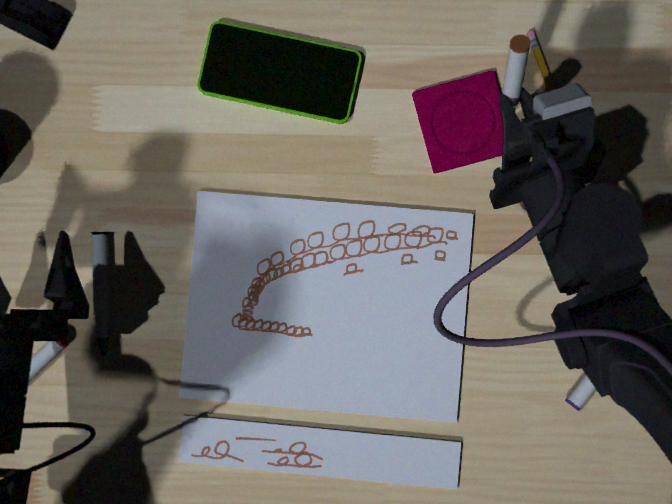

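Emit:
move(target=[0,0,0,0,0,0,1,0,0,-0.0893,0,-0.1549,0.2684,-0.85], speed=0.5)

Emit:
execute_actions([
  [[0,0,0,0,0,0,1,0,0,0.0177,0,0.0184,0.0009,-0.85],[0,0,0,0,0,0,1,0,0,0.0192,0,0.0188,0.0018,-0.85],[0,0,0,0,0,0,1,0,0,0.0207,0,0.0192,0.0027,-0.85],[0,0,0,0,0,0,1,0,0,0.0222,0,0.0196,0.0036,-0.85],[0,0,0,0,0,0,1,0,0,0.0238,0,0.02,0.0045,-0.85],[0,0,0,0,0,0,1,0,0,0.0253,0,0.0203,0.0054,-0.85],[0,0,0,0,0,0,1,0,0,0.0268,0,0.0207,0.0063,-0.85],[0,0,0,0,0,0,1,0,0,0.0283,0,0.0211,0.0072,-0.85],[0,0,0,0,0,0,1,0,0,0.0298,0,0.0215,0.0081,-0.85],[0,0,0,0,0,0,1,0,0,0.0313,0,0.0219,0.009,-0.85],[0,0,0,0,0,0,1,0,0,0.0333,0,0.0245,0.0005,-0.85],[0,0,0,0,0,0,1,0,0,0.0352,0,0.027,-0.0005,-0.85],[0,0,0,0,0,0,1,0,0,0.0368,0,0.0291,-0.002,-0.85],[0,0,0,0,0,0,1,0,0,0.0388,0,0.0315,-0.0036,-0.85],[0,0,0,0,0,0,1,0,0,0.0407,0,0.034,-0.0053,-0.85]],
  [[0,0,0,0,0,0,1,0,0,0.0016,0,0.0021,-0.0014,-0.85],[0,0,0,0,0,0,1,0,0,0.0026,0,0.0034,-0.0023,-0.85],[0,0,0,0,0,0,1,0,0,0.003,0,0.0039,-0.0026,-0.85],[0,0,0,0,0,0,1,0,0,-0.0167,0,-0.0187,0.0078,-0.85],[0,0,0,0,0,0,1,0,0,-0.0178,0,-0.0201,0.0088,-0.85],[0,0,0,0,0,0,1,0,0,-0.0194,0,-0.0222,0.0103,-0.85],[0,0,0,0,0,0,1,0,0,-0.0214,0,-0.0247,0.012,-0.85],[0,0,0,0,0,0,1,0,0,-0.0233,0,-0.0271,0.0136,-0.85],[0,0,0,0,0,0,1,0,0,-0.0249,0,-0.0292,0.015,-0.85],[0,0,0,0,0,0,1,0,0,-0.0259,0,-0.0306,0.0159,-0.85],[0,0,0,0,0,0,1,0,0,-0.0263,0,-0.031,0.0168,-0.85],[0,0,0,0,0,0,1,0,0,-0.0066,0,-0.0084,0.0176,-0.85],[0,0,0,0,0,0,1,0,0,-0.0055,0,-0.007,0.0185,-0.85],[0,0,0,0,0,0,1,0,0,-0.004,0,-0.005,0.0193,-0.85],[0,0,0,0,0,0,1,0,0,-0.0025,0,-0.0031,0.0196,-0.85]],
  [[0,0,0,0,0,0,1,0,0,0.0015,0,0.002,-0.0104,-0.85],[0,0,0,0,0,0,1,0,0,0.003,0,0.004,-0.0114,-0.85],[0,0,0,0,0,0,1,0,0,0.0046,0,0.0061,-0.0129,-0.85],[0,0,0,0,0,0,1,0,0,0.0066,0,0.0085,-0.0145,-0.85],[0,0,0,0,0,0,1,0,0,0.0085,0,0.011,-0.0162,-0.85],[0,0,0,0,0,0,1,0,0,0.0101,0,0.0131,-0.0176,-0.85],[0,0,0,0,0,0,1,0,0,0.0111,0,0.0144,-0.0185,-0.85],[0,0,0,0,0,0,1,0,0,0.0115,0,0.0149,-0.0188,-0.85],[0,0,0,0,0,0,1,0,0,-0.0082,0,-0.0077,-0.0084,-0.85],[0,0,0,0,0,0,1,0,0,-0.0093,0,-0.0091,-0.0074,-0.85],[0,0,0,0,0,0,1,0,0,-0.0109,0,-0.0112,-0.0059,-0.85],[0,0,0,0,0,0,1,0,0,-0.0129,0,-0.0137,-0.0042,-0.85],[0,0,0,0,0,0,1,0,0,-0.0148,0,-0.0161,-0.0026,-0.85],[0,0,0,0,0,0,1,0,0,-0.0164,0,-0.0182,-0.0012,-0.85],[0,0,0,0,0,0,1,0,0,-0.0174,0,-0.0196,-0.0003,-0.85]],
  [[0,0,0,0,0,0,1,0,0,-0.0004,0,-0.0004,0.0007,-0.85],[0,0,0,0,0,0,1,0,0,0.0193,0,0.0222,0.0014,-0.85],[0,0,0,0,0,0,1,0,0,0.0204,0,0.0236,0.002,-0.85],[0,0,0,0,0,0,1,0,0,0.0221,0,0.0258,0.0027,-0.85],[0,0,0,0,0,0,1,0,0,0.0238,0,0.028,0.003,-0.85],[0,0,0,0,0,0,1,0,0,0.0254,0,0.0301,-0.0074,-0.85],[0,0,0,0,0,0,1,0,0,0.0271,0,0.0323,-0.0084,-0.85],[0,0,0,0,0,0,1,0,0,0.0287,0,0.0344,-0.0099,-0.85],[0,0,0,0,0,0,1,0,0,0.0307,0,0.0368,-0.0115,-0.85],[0,0,0,0,0,0,1,0,0,0.0326,0,0.0393,-0.0132,-0.85],[0,0,0,0,0,0,1,0,0,0.0342,0,0.0414,-0.0146,-0.85],[0,0,0,0,0,0,1,0,0,0.0352,0,0.0427,-0.0155,-0.85],[0,0,0,0,0,0,1,0,0,0.0356,0,0.0432,-0.0158,-0.85],[0,0,0,0,0,0,1,0,0,0.0159,0,0.0206,-0.0054,-0.85],[0,0,0,0,0,0,1,0,0,0.0148,0,0.0192,-0.0044,-0.85]],
  [[0,0,0,0,0,0,1,0,0,-0.0016,0,-0.0021,0.0015,-0.85],[0,0,0,0,0,0,1,0,0,-0.0036,0,-0.0046,0.0032,-0.85],[0,0,0,0,0,0,1,0,0,-0.0055,0,-0.007,0.0048,-0.85],[0,0,0,0,0,0,1,0,0,-0.0071,0,-0.0091,0.0062,-0.85],[0,0,0,0,0,0,1,0,0,-0.0081,0,-0.0105,0.0071,-0.85],[0,0,0,0,0,0,1,0,0,-0.0085,0,-0.0109,0.0077,-0.85],[0,0,0,0,0,0,1,0,0,0.0112,0,0.0117,0.0083,-0.85],[0,0,0,0,0,0,1,0,0,0.0123,0,0.0131,0.0088,-0.85],[0,0,0,0,0,0,1,0,0,0.0141,0,0.0154,0.0094,-0.85],[0,0,0,0,0,0,1,0,0,0.0158,0,0.0177,0.0097,-0.85],[0,0,0,0,0,0,1,0,0,0.0176,0,0.0199,-0.0007,-0.85],[0,0,0,0,0,0,1,0,0,0.0193,0,0.0222,-0.0017,-0.85],[0,0,0,0,0,0,1,0,0,0.0209,0,0.0243,-0.0032,-0.85],[0,0,0,0,0,0,1,0,0,0.0229,0,0.0267,-0.0048,-0.85],[0,0,0,0,0,0,1,0,0,0.0248,0,0.0292,-0.0065,-0.85]],
  [[0,0,0,0,0,0,1,0,0,0.0016,0,0.0021,-0.0014,-0.85],[0,0,0,0,0,0,1,0,0,0.0026,0,0.0034,-0.0023,-0.85],[0,0,0,0,0,0,1,0,0,0.003,0,0.0039,-0.0026,-0.85],[0,0,0,0,0,0,1,0,0,-0.0167,0,-0.0187,0.0078,-0.85],[0,0,0,0,0,0,1,0,0,-0.0178,0,-0.0201,0.0088,-0.85],[0,0,0,0,0,0,1,0,0,-0.0194,0,-0.0222,0.0103,-0.85],[0,0,0,0,0,0,1,0,0,-0.0214,0,-0.0247,0.012,-0.85],[0,0,0,0,0,0,1,0,0,-0.0233,0,-0.0271,0.0136,-0.85],[0,0,0,0,0,0,1,0,0,-0.0249,0,-0.0292,0.015,-0.85],[0,0,0,0,0,0,1,0,0,-0.0259,0,-0.0306,0.0159,-0.85],[0,0,0,0,0,0,1,0,0,-0.0263,0,-0.031,0.0163,-0.85],[0,0,0,0,0,0,1,0,0,-0.0066,0,-0.0084,0.0166,-0.85],[0,0,0,0,0,0,1,0,0,-0.0055,0,-0.007,0.017,-0.85],[0,0,0,0,0,0,1,0,0,-0.0033,0,-0.0041,0.0173,-0.85],[0,0,0,0,0,0,1,0,0,-0.0011,0,-0.0012,0.0177,-0.85]],
  [[0,0,0,0,0,0,1,0,0,0.0022,0,0.0029,0.0003,-0.85],[0,0,0,0,0,0,1,0,0,0.0044,0,0.0058,0.0011,-0.85],[0,0,0,0,0,0,1,0,0,0.0066,0,0.0087,0.0014,-0.85],[0,0,0,0,0,0,1,0,0,0.0087,0,0.0116,-0.0089,-0.85],[0,0,0,0,0,0,1,0,0,0.0105,0,0.014,-0.0097,-0.85],[0,0,0,0,0,0,1,0,0,0.0125,0,0.0168,-0.0109,-0.85],[0,0,0,0,0,0,1,0,0,0.0146,0,0.0196,-0.0123,-0.85],[0,0,0,0,0,0,1,0,0,0.0163,0,0.0219,-0.0136,-0.85],[0,0,0,0,0,0,1,0,0,0.0175,0,0.0235,-0.0148,-0.85],[0,0,0,0,0,0,1,0,0,0.0179,0,0.0241,-0.0156,-0.85],[0,0,0,0,0,0,1,0,0,-0.0018,0,0.0014,-0.0159,-0.85],[0,0,0,0,0,0,1,0,0,-0.003,0,-0.0002,-0.0056,-0.85],[0,0,0,0,0,0,1,0,0,-0.0047,0,-0.0025,-0.0048,-0.85],[0,0,0,0,0,0,1,0,0,-0.0068,0,-0.0053,-0.0036,-0.85],[0,0,0,0,0,0,1,0,0,-0.0088,0,-0.0081,-0.0023,-0.85]],
  [[0,0,0,0,0,0,1,0,0,-0.0018,0,-0.0024,0.0014,-0.85],[0,0,0,0,0,0,1,0,0,-0.003,0,-0.004,0.0026,-0.85],[0,0,0,0,0,0,1,0,0,-0.0034,0,-0.0045,0.0034,-0.85],[0,0,0,0,0,0,1,0,0,0.0163,0,0.0181,0.0042,-0.85],[0,0,0,0,0,0,1,0,0,0.0175,0,0.0197,0.005,-0.85],[0,0,0,0,0,0,1,0,0,0.0196,0,0.0225,0.0058,-0.85],[0,0,0,0,0,0,1,0,0,0.0216,0,0.0252,0.0066,-0.85],[0,0,0,0,0,0,1,0,0,0.0237,0,0.028,0.0069,-0.85],[0,0,0,0,0,0,1,0,0,0.0257,0,0.0307,-0.0034,-0.85],[0,0,0,0,0,0,1,0,0,0.0275,0,0.0331,-0.0042,-0.85],[0,0,0,0,0,0,1,0,0,0.0295,0,0.0359,-0.0054,-0.85],[0,0,0,0,0,0,1,0,0,0.0316,0,0.0387,-0.0068,-0.85],[0,0,0,0,0,0,1,0,0,0.0333,0,0.041,-0.0081,-0.85],[0,0,0,0,0,0,1,0,0,0.0345,0,0.0426,-0.0093,-0.85],[0,0,0,0,0,0,1,0,0,0.0349,0,0.0432,-0.0101,-0.85]],
  [[0,0,0,0,0,0,1,0,0,-0.0197,0,-0.0227,-0.0003,-0.85],[0,0,0,0,0,0,1,0,0,-0.0209,0,-0.0243,0.01,-0.85],[0,0,0,0,0,0,1,0,0,-0.0226,0,-0.0266,0.0108,-0.85],[0,0,0,0,0,0,1,0,0,-0.0247,0,-0.0294,0.012,-0.85],[0,0,0,0,0,0,1,0,0,-0.0267,0,-0.0322,0.0133,-0.85],[0,0,0,0,0,0,1,0,0,-0.0285,0,-0.0346,0.0147,-0.85],[0,0,0,0,0,0,1,0,0,-0.0297,0,-0.0362,0.0159,-0.85],[0,0,0,0,0,0,1,0,0,-0.0301,0,-0.0367,0.0167,-0.85],[0,0,0,0,0,0,1,0,0,-0.0104,0,-0.0141,0.0175,-0.85],[0,0,0,0,0,0,1,0,0,-0.0092,0,-0.0125,0.0184,-0.85],[0,0,0,0,0,0,1,0,0,-0.0072,0,-0.0098,0.0192,-0.85],[0,0,0,0,0,0,1,0,0,-0.0052,0,-0.0071,0.02,-0.85],[0,0,0,0,0,0,1,0,0,-0.0031,0,-0.0043,0.0203,-0.85],[0,0,0,0,0,0,1,0,0,-0.0011,0,-0.0016,0.01,-0.85],[0,0,0,0,0,0,1,0,0,0.0007,0,0.0008,0.0092,-0.85]],
  [[0,0,0,0,0,0,1,0,0,0.002,0,0.0028,-0.0012,-0.85],[0,0,0,0,0,0,1,0,0,0.0041,0,0.0056,-0.0026,-0.85],[0,0,0,0,0,0,1,0,0,0.0058,0,0.0079,-0.0039,-0.85],[0,0,0,0,0,0,1,0,0,0.007,0,0.0095,-0.0051,-0.85],[0,0,0,0,0,0,1,0,0,0.0074,0,0.0101,-0.0059,-0.85],[0,0,0,0,0,0,1,0,0,-0.0123,0,-0.0126,-0.0062,-0.85],[0,0,0,0,0,0,1,0,0,-0.0135,0,-0.0142,0.0041,-0.85],[0,0,0,0,0,0,1,0,0,-0.0152,0,-0.0165,0.0049,-0.85],[0,0,0,0,0,0,1,0,0,-0.0173,0,-0.0193,0.0061,-0.85],[0,0,0,0,0,0,1,0,0,-0.0193,0,-0.0221,0.0074,-0.85],[0,0,0,0,0,0,1,0,0,-0.0211,0,-0.0245,0.0088,-0.85],[0,0,0,0,0,0,1,0,0,-0.0223,0,-0.0261,0.01,-0.85],[0,0,0,0,0,0,1,0,0,-0.0227,0,-0.0266,0.0108,-0.85],[0,0,0,0,0,0,1,0,0,-0.003,0,-0.004,0.0116,-0.85],[0,0,0,0,0,0,1,0,0,-0.0018,0,-0.0024,0.0123,-0.85]],
  [[0,0,0,0,0,0,1,0,0,0.0021,0,0.0028,0.0008,-0.85],[0,0,0,0,0,0,1,0,0,0.0042,0,0.0056,0.0016,-0.85],[0,0,0,0,0,0,1,0,0,0.0062,0,0.0085,0.0019,-0.85],[0,0,0,0,0,0,1,0,0,0.0083,0,0.0113,-0.0084,-0.85],[0,0,0,0,0,0,1,0,0,0.0101,0,0.0137,-0.0092,-0.85],[0,0,0,0,0,0,1,0,0,0.0121,0,0.0165,-0.0104,-0.85],[0,0,0,0,0,0,1,0,0,0.0142,0,0.0193,-0.0118,-0.85],[0,0,0,0,0,0,1,0,0,0.0159,0,0.0216,-0.0131,-0.85],[0,0,0,0,0,0,1,0,0,0.0171,0,0.0232,-0.0143,-0.85],[0,0,0,0,0,0,1,0,0,0.0175,0,0.0238,-0.0151,-0.85],[0,0,0,0,0,0,1,0,0,-0.0022,0,0.0011,-0.0154,-0.85],[0,0,0,0,0,0,1,0,0,-0.0034,0,-0.0005,-0.0051,-0.85],[0,0,0,0,0,0,1,0,0,-0.0051,0,-0.0028,-0.0043,-0.85],[0,0,0,0,0,0,1,0,0,-0.0072,0,-0.0056,-0.0031,-0.85],[0,0,0,0,0,0,1,0,0,-0.0092,0,-0.0084,-0.0018,-0.85]],
  [[0,0,0,0,0,0,1,0,0,-0.0018,0,-0.0024,0.0014,-0.85],[0,0,0,0,0,0,1,0,0,-0.003,0,-0.004,0.0026,-0.85],[0,0,0,0,0,0,1,0,0,-0.0034,0,-0.0045,0.0034,-0.85],[0,0,0,0,0,0,1,0,0,0.0163,0,0.0181,0.0042,-0.85],[0,0,0,0,0,0,1,0,0,0.0175,0,0.0197,0.005,-0.85],[0,0,0,0,0,0,1,0,0,0.0197,0,0.0228,0.0058,-0.85],[0,0,0,0,0,0,1,0,0,0.022,0,0.0258,0.0066,-0.85],[0,0,0,0,0,0,1,0,0,0.0242,0,0.0289,0.0069,-0.85],[0,0,0,0,0,0,1,0,0,0.0264,0,0.0319,-0.0034,-0.85],[0,0,0,0,0,0,1,0,0,0.0282,0,0.0343,-0.0042,-0.85],[0,0,0,0,0,0,1,0,0,0.0302,0,0.0371,-0.0054,-0.85],[0,0,0,0,0,0,1,0,0,0.0323,0,0.0399,-0.0068,-0.85],[0,0,0,0,0,0,1,0,0,0.034,0,0.0422,-0.0081,-0.85],[0,0,0,0,0,0,1,0,0,0.0352,0,0.0438,-0.0093,-0.85],[0,0,0,0,0,0,1,0,0,0.0356,0,0.0444,-0.0101,-0.85]],
  [[0,0,0,0,0,0,1,0,0,-0.0197,0,-0.0227,-0.0003,-0.85],[0,0,0,0,0,0,1,0,0,-0.0209,0,-0.0243,0.01,-0.85],[0,0,0,0,0,0,1,0,0,-0.0226,0,-0.0266,0.0108,-0.85],[0,0,0,0,0,0,1,0,0,-0.0247,0,-0.0294,0.012,-0.85],[0,0,0,0,0,0,1,0,0,-0.0267,0,-0.0322,0.0133,-0.85],[0,0,0,0,0,0,1,0,0,-0.0285,0,-0.0346,0.0147,-0.85],[0,0,0,0,0,0,1,0,0,-0.0297,0,-0.0362,0.0159,-0.85],[0,0,0,0,0,0,1,0,0,-0.0301,0,-0.0367,0.0167,-0.85],[0,0,0,0,0,0,1,0,0,-0.0104,0,-0.0141,0.0175,-0.85],[0,0,0,0,0,0,1,0,0,-0.0092,0,-0.0125,0.0182,-0.85],[0,0,0,0,0,0,1,0,0,-0.0072,0,-0.0097,0.019,-0.85],[0,0,0,0,0,0,1,0,0,-0.0051,0,-0.0069,0.0198,-0.85],[0,0,0,0,0,0,1,0,0,-0.0031,0,-0.004,0.0201,-0.85],[0,0,0,0,0,0,1,0,0,-0.001,0,-0.0012,0.0098,-0.85],[0,0,0,0,0,0,1,0,0,0.0008,0,0.0012,0.009,-0.85]],
  [[0,0,0,0,0,0,1,0,0,0.002,0,0.0028,-0.0012,-0.85],[0,0,0,0,0,0,1,0,0,0.0041,0,0.0056,-0.0026,-0.85],[0,0,0,0,0,0,1,0,0,0.0058,0,0.0079,-0.0039,-0.85],[0,0,0,0,0,0,1,0,0,0.007,0,0.0095,-0.0051,-0.85],[0,0,0,0,0,0,1,0,0,0.0074,0,0.0101,-0.0059,-0.85],[0,0,0,0,0,0,1,0,0,-0.0123,0,-0.0126,-0.0062,-0.85],[0,0,0,0,0,0,1,0,0,-0.0135,0,-0.0142,0.0041,-0.85],[0,0,0,0,0,0,1,0,0,-0.0152,0,-0.0165,0.0049,-0.85],[0,0,0,0,0,0,1,0,0,-0.0173,0,-0.0193,0.0061,-0.85],[0,0,0,0,0,0,1,0,0,-0.0193,0,-0.0221,0.0074,-0.85],[0,0,0,0,0,0,1,0,0,-0.0211,0,-0.0245,0.0088,-0.85],[0,0,0,0,0,0,1,0,0,-0.0223,0,-0.0261,0.01,-0.85],[0,0,0,0,0,0,1,0,0,-0.0227,0,-0.0266,0.01,-0.85],[0,0,0,0,0,0,1,0,0,-0.003,0,-0.004,0.01,-0.85],[0,0,0,0,0,0,1,0,0,-0.0018,0,-0.0024,0.01,-0.85]],
  [[0,0,0,0,0,0,1,0,0,0.0024,0,0.0033,0,-0.85],[0,0,0,0,0,0,1,0,0,0.0048,0,0.0066,0.0008,-0.85],[0,0,0,0,0,0,1,0,0,0.0071,0,0.0099,0.0011,-0.85],[0,0,0,0,0,0,1,0,0,0.0095,0,0.0132,-0.0092,-0.85],[0,0,0,0,0,0,1,0,0,0.0113,0,0.0156,-0.01,-0.85],[0,0,0,0,0,0,1,0,0,0.0133,0,0.0184,-0.0112,-0.85],[0,0,0,0,0,0,1,0,0,0.0154,0,0.0212,-0.0126,-0.85],[0,0,0,0,0,0,1,0,0,0.0171,0,0.0235,-0.0139,-0.85],[0,0,0,0,0,0,1,0,0,0.0183,0,0.0251,-0.0151,-0.85],[0,0,0,0,0,0,1,0,0,0.0187,0,0.0257,-0.0159,-0.85],[0,0,0,0,0,0,1,0,0,-0.001,0,0.003,-0.0162,-0.85],[0,0,0,0,0,0,1,0,0,-0.0022,0,0.0014,-0.0059,-0.85],[0,0,0,0,0,0,1,0,0,-0.0039,0,-0.0009,-0.0051,-0.85],[0,0,0,0,0,0,1,0,0,-0.006,0,-0.0037,-0.0039,-0.85],[0,0,0,0,0,0,1,0,0,-0.008,0,-0.0065,-0.0026,-0.85]],
  [[0,0,0,0,0,0,1,0,0,-0.0018,0,-0.0024,0.0014,-0.85],[0,0,0,0,0,0,1,0,0,-0.003,0,-0.004,0.0026,-0.85],[0,0,0,0,0,0,1,0,0,-0.0034,0,-0.0045,0.0037,-0.85],[0,0,0,0,0,0,1,0,0,0.0163,0,0.0181,0.0048,-0.85],[0,0,0,0,0,0,1,0,0,0.0175,0,0.0197,0.006,-0.85],[0,0,0,0,0,0,1,0,0,0.0183,0,0.0209,0.0071,-0.85],[0,0,0,0,0,0,1,0,0,0.0192,0,0.0221,0.0079,-0.85],[0,0,0,0,0,0,1,0,0,0.02,0,0.0232,0.0082,-0.85],[0,0,0,0,0,0,1,0,0,0.0208,0,0.0244,-0.0021,-0.85],[0,0,0,0,0,0,1,0,0,0.0226,0,0.0268,-0.0029,-0.85],[0,0,0,0,0,0,1,0,0,0.0246,0,0.0296,-0.0041,-0.85],[0,0,0,0,0,0,1,0,0,0.0267,0,0.0324,-0.0055,-0.85],[0,0,0,0,0,0,1,0,0,0.0284,0,0.0347,-0.0068,-0.85],[0,0,0,0,0,0,1,0,0,0.0296,0,0.0363,-0.008,-0.85],[0,0,0,0,0,0,1,0,0,0.03,0,0.0369,-0.0088,-0.85]],
  [[0,0,0,0,0,0,1,0,0,-0.0197,0,-0.0227,-0.0003,-0.85],[0,0,0,0,0,0,1,0,0,-0.0209,0,-0.0243,0.01,-0.85],[0,0,0,0,0,0,1,0,0,-0.0226,0,-0.0266,0.0108,-0.85],[0,0,0,0,0,0,1,0,0,-0.0247,0,-0.0294,0.012,-0.85],[0,0,0,0,0,0,1,0,0,-0.0267,0,-0.0322,0.0133,-0.85],[0,0,0,0,0,0,1,0,0,-0.0285,0,-0.0346,0.0147,-0.85],[0,0,0,0,0,0,1,0,0,-0.0297,0,-0.0362,0.0159,-0.85],[0,0,0,0,0,0,1,0,0,-0.0301,0,-0.0367,0.0159,-0.85],[0,0,0,0,0,0,1,0,0,-0.0104,0,-0.0141,0.0159,-0.85],[0,0,0,0,0,0,1,0,0,-0.0092,0,-0.0125,0.0159,-0.85],[0,0,0,0,0,0,1,0,0,-0.0285,0,-0.0125,0.0159,-0.85],[0,0,0,0,0,0,1,0,0,-0.0315,0,-0.0125,0.0159,-0.85],[0,0,0,0,0,0,1,0,0,-0.0345,0,-0.0125,0.0159,-0.85],[0,0,0,0,0,0,1,0,0,-0.0375,0,-0.0125,0.0159,-0.85],[0,0,0,0,0,0,1,0,0,-0.0405,0,-0.0125,0.0159,-0.85]],
])

Emit:
move(target=[0,0,0,0,0,0,1,0,0,-0.005,0,0,-0.32,-0.85], speed=0.7, cameras=["cam_above"])

Emit:
zoom_image(camera="cam_above", region=[220, 280, 330, 370])

Scene clock: 294.87 s.
left_arm: end_effector_position=(+0.3943, +0.3349, +0.1104) grip_measured=+1.000 grip_effort_nm=0.00 end_effector_quat_wxyz=(+0.619, -0.006, +0.785, +0.003) | right_arm: end_effector_position=(+0.2974, +0.0572, +0.0662) grip_measured=-0.655 grip_effort_nm=-1.03 end_effector_quat_wxyz=(+0.479, -0.374, +0.758, +0.236)
Joint names: [wrist pitch, wrist roll, shoulder, wrist yaw, elbow, waist]
Joint positions: left_arm=[1.014 -0.014 1.582 -0.052 0.332 -0.05 0.094] | right_arm=[0.669 0 1.917 0 0.804 0.932 0.016]
Joint torques (N m): left_arm=[1.67 0.02 -6.37 -0.04 5.22 -0.01] | right_arm=[1.69 -0.01 -9.7 0 4.64 -0.59]
Heat: left arm: 43 °C; right arm: 44 °C.
Joint targets: left_arm=[1.021 -0.015 1.574 -0.052 0.340 -0.050] | right_arm=[0.680 0.000 1.880 0.000 0.798 0.925]
move: off_target (right_arm); right_arm: the shoulder is farthest, 0.037 rad from its target

Scene clock: 303.77 s.
left_arm: end_effector_position=(+0.3943, +0.3349, +0.1104) grip_measured=+1.000 grip_effort_nm=0.00 end_effector_quat_wxyz=(+0.619, -0.006, +0.785, +0.003) | right_arm: end_effector_position=(+0.3041, +0.1401, +0.0757) grip_measured=-0.655 grip_effort_nm=-1.03 end_effector_quat_wxyz=(+0.501, -0.392, +0.723, +0.270)
Joint names: [wrist pitch, wrist roll, shoulder, wrist yaw, elbow, waist]
Joint positions: left_arm=[1.014 -0.014 1.582 -0.052 0.332 -0.05 0.094] | right_arm=[0.674 0 2.121 0.006 1.088 1.014 0.016]
Joint torques (N m): left_arm=[1.66 0.05 -6.43 -0.07 5.23 -0.06] | right_arm=[1.68 -0.01 -11.56 -0.05 8.49 0.32]
Heat: left arm: 43 °C; right arm: 44 °C.
Joint targets: left_arm=[1.021 -0.015 1.574 -0.052 0.340 -0.050] | right_arm=[0.680 0.000 2.083 0.000 1.120 1.018]
Step readings (joint positions of left_arm | right_arm):
0: [1.014 -0.014 1.582 -0.052 0.332 -0.050] | [0.669 0.000 1.917 0.000 0.804 0.932]
1: [1.014 -0.014 1.582 -0.052 0.332 -0.050] | [0.669 0.000 1.917 0.000 0.804 0.932]
2: [1.014 -0.014 1.582 -0.052 0.332 -0.050] | [0.669 0.000 1.917 0.000 0.804 0.932]
4: [1.014 -0.014 1.582 -0.052 0.332 -0.050] | [0.669 0.000 1.919 0.000 0.806 0.932]
8: [1.014 -0.014 1.582 -0.052 0.332 -0.050] | [0.669 0.000 1.931 0.000 0.813 0.933]
15: [1.014 -0.014 1.582 -0.052 0.332 -0.050] | [0.670 0.000 1.953 0.000 0.838 0.926]
16: [1.014 -0.014 1.582 -0.052 0.332 -0.050] | [0.670 0.000 1.957 0.000 0.843 0.925]
17: [1.014 -0.014 1.582 -0.052 0.332 -0.050] | [0.670 0.000 1.961 0.000 0.848 0.923]
19: [1.014 -0.014 1.582 -0.052 0.332 -0.050] | [0.670 0.000 1.965 0.000 0.854 0.921]
23: [1.014 -0.014 1.582 -0.052 0.332 -0.050] | [0.676 0.000 1.954 0.001 0.836 0.927]
30: [1.014 -0.014 1.582 -0.052 0.332 -0.050] | [0.676 0.000 1.950 0.001 0.831 0.948]
31: [1.014 -0.014 1.582 -0.052 0.332 -0.050] | [0.676 0.000 1.954 0.001 0.836 0.947]
32: [1.014 -0.014 1.582 -0.052 0.332 -0.050] | [0.676 0.000 1.957 0.001 0.841 0.943]
34: [1.014 -0.014 1.582 -0.052 0.332 -0.050] | [0.676 0.000 1.965 0.001 0.850 0.942]
38: [1.014 -0.014 1.582 -0.052 0.332 -0.050] | [0.676 0.000 1.979 0.001 0.869 0.928]
45: [1.014 -0.014 1.582 -0.052 0.332 -0.050] | [0.678 0.000 1.960 0.003 0.843 0.942]
46: [1.014 -0.014 1.582 -0.052 0.332 -0.050] | [0.678 0.000 1.957 0.003 0.839 0.945]
47: [1.014 -0.014 1.582 -0.052 0.332 -0.050] | [0.678 0.000 1.957 0.003 0.838 0.949]
49: [1.014 -0.014 1.582 -0.052 0.332 -0.050] | [0.678 0.000 1.960 0.003 0.844 0.953]
53: [1.014 -0.014 1.582 -0.052 0.332 -0.050] | [0.678 0.000 1.976 0.003 0.864 0.950]
60: [1.014 -0.014 1.582 -0.052 0.332 -0.050] | [0.678 0.000 1.993 0.003 0.885 0.936]
61: [1.014 -0.014 1.582 -0.052 0.332 -0.050] | [0.678 0.000 1.991 0.004 0.882 0.936]
62: [1.014 -0.014 1.582 -0.052 0.332 -0.050] | [0.679 0.000 1.987 0.005 0.877 0.937]
64: [1.014 -0.014 1.582 -0.052 0.332 -0.050] | [0.679 0.000 1.979 0.005 0.867 0.944]
68: [1.014 -0.014 1.582 -0.052 0.332 -0.050] | [0.679 0.000 1.973 0.005 0.860 0.957]
75: [1.014 -0.014 1.582 -0.052 0.332 -0.050] | [0.679 0.000 1.999 0.004 0.893 0.951]
76: [1.014 -0.014 1.582 -0.052 0.332 -0.050] | [0.679 0.000 2.003 0.004 0.899 0.947]
77: [1.014 -0.014 1.582 -0.052 0.332 -0.050] | [0.679 0.000 2.007 0.004 0.904 0.942]
79: [1.014 -0.014 1.582 -0.052 0.332 -0.050] | [0.679 0.000 2.010 0.004 0.908 0.939]
83: [1.014 -0.014 1.582 -0.052 0.332 -0.050] | [0.680 0.000 1.999 0.006 0.892 0.946]
90: [1.014 -0.014 1.582 -0.052 0.332 -0.050] | [0.680 0.000 1.995 0.006 0.889 0.964]
91: [1.014 -0.014 1.582 -0.052 0.332 -0.050] | [0.680 0.000 2.000 0.006 0.894 0.965]
92: [1.014 -0.014 1.582 -0.052 0.332 -0.050] | [0.680 0.000 2.005 0.006 0.901 0.966]
94: [1.014 -0.014 1.582 -0.052 0.332 -0.050] | [0.680 0.000 2.015 0.006 0.914 0.965]
98: [1.014 -0.014 1.582 -0.052 0.332 -0.050] | [0.680 0.000 2.033 0.006 0.939 0.958]
105: [1.014 -0.014 1.582 -0.052 0.332 -0.050] | [0.680 0.000 2.031 0.006 0.934 0.951]
106: [1.014 -0.014 1.582 -0.052 0.332 -0.050] | [0.680 0.000 2.026 0.006 0.928 0.954]
107: [1.014 -0.014 1.582 -0.052 0.332 -0.050] | [0.680 0.000 2.022 0.006 0.922 0.957]
109: [1.014 -0.014 1.582 -0.052 0.332 -0.050] | [0.680 0.000 2.018 0.006 0.916 0.963]
113: [1.014 -0.014 1.582 -0.052 0.332 -0.050] | [0.680 0.000 2.029 0.006 0.933 0.974]
120: [1.014 -0.014 1.582 -0.052 0.332 -0.050] | [0.680 0.000 2.058 0.006 0.972 0.959]
121: [1.014 -0.014 1.582 -0.052 0.332 -0.050] | [0.680 0.000 2.059 0.006 0.973 0.956]
122: [1.014 -0.014 1.582 -0.052 0.332 -0.050] | [0.680 0.000 2.058 0.006 0.971 0.956]
124: [1.014 -0.014 1.582 -0.052 0.332 -0.050] | [0.681 0.000 2.053 0.006 0.963 0.959]
128: [1.014 -0.014 1.582 -0.052 0.332 -0.050] | [0.681 0.000 2.037 0.006 0.942 0.967]
135: [1.014 -0.014 1.582 -0.052 0.332 -0.050] | [0.681 0.000 2.057 0.006 0.969 0.975]
136: [1.014 -0.014 1.582 -0.052 0.332 -0.050] | [0.681 0.000 2.061 0.006 0.975 0.975]
137: [1.014 -0.014 1.582 -0.052 0.332 -0.050] | [0.681 0.000 2.065 0.006 0.981 0.974]
139: [1.014 -0.014 1.582 -0.052 0.332 -0.050] | [0.681 0.000 2.073 0.006 0.992 0.970]
143: [1.014 -0.014 1.582 -0.052 0.332 -0.050] | [0.681 0.000 2.075 0.006 0.992 0.966]
150: [1.014 -0.014 1.582 -0.052 0.332 -0.050] | [0.681 0.000 2.056 0.006 0.967 0.980]
151: [1.014 -0.014 1.582 -0.052 0.332 -0.050] | [0.681 0.000 2.058 0.006 0.971 0.983]
152: [1.014 -0.014 1.582 -0.052 0.332 -0.050] | [0.681 0.000 2.061 0.006 0.976 0.986]
154: [1.014 -0.014 1.582 -0.052 0.332 -0.050] | [0.681 0.000 2.070 0.006 0.987 0.987]
158: [1.014 -0.014 1.582 -0.052 0.332 -0.050] | [0.681 0.000 2.088 0.005 1.012 0.980]
165: [1.014 -0.014 1.582 -0.052 0.332 -0.050] | [0.682 0.000 2.087 0.006 1.008 0.973]
166: [1.014 -0.014 1.582 -0.052 0.332 -0.050] | [0.682 0.000 2.082 0.006 1.002 0.975]
167: [1.014 -0.014 1.582 -0.052 0.332 -0.050] | [0.682 0.000 2.078 0.006 0.996 0.978]
169: [1.014 -0.014 1.582 -0.052 0.332 -0.050] | [0.682 0.000 2.074 0.006 0.990 0.984]
173: [1.014 -0.014 1.582 -0.052 0.332 -0.050] | [0.682 0.000 2.084 0.006 1.006 0.995]
180: [1.014 -0.014 1.582 -0.052 0.332 -0.050] | [0.682 0.000 2.115 0.006 1.048 0.981]
181: [1.014 -0.014 1.582 -0.052 0.332 -0.050] | [0.682 0.000 2.115 0.006 1.049 0.977]
182: [1.014 -0.014 1.582 -0.052 0.332 -0.050] | [0.682 0.000 2.115 0.006 1.046 0.977]
184: [1.014 -0.014 1.582 -0.052 0.332 -0.050] | [0.682 0.000 2.111 0.006 1.040 0.980]
The list stops here: 22 later lines are left out.

Scene clock: 305.53 s.
left_arm: end_effector_position=(+0.3943, +0.3349, +0.1104) grip_measured=+1.000 grip_effort_nm=0.00 end_effector_quat_wxyz=(+0.619, -0.006, +0.785, +0.003) | right_arm: end_effector_position=(+0.5418, -0.1773, +0.0795) grip_measured=-0.655 grip_effort_nm=-1.03 end_effector_quat_wxyz=(+0.567, -0.115, +0.812, +0.079)
Joint names: [wrist pitch, wrist roll, shoulder, wrist yaw, elbow, waist]
Joint positions: left_arm=[1.014 -0.014 1.582 -0.052 0.332 -0.05 0.094] | right_arm=[0.674 0 2.114 0.008 1.088 0.304 0.016]
Joint torques (N m): left_arm=[1.67 0.05 -6.45 -0.04 5.26 -0.03] | right_arm=[1.68 -0.01 -11.85 -0.08 8.46 0.13]
Heat: left arm: 43 °C; right arm: 44 °C.
Joint targets: left_arm=[1.021 -0.015 1.574 -0.052 0.340 -0.050] | right_arm=[0.680 0.000 2.072 0.000 1.120 0.306]
move: off_target (right_arm); right_arm: the shoulder is farthest, 0.043 rad from its target
Images, in order (width x height): cam_above 672x504.

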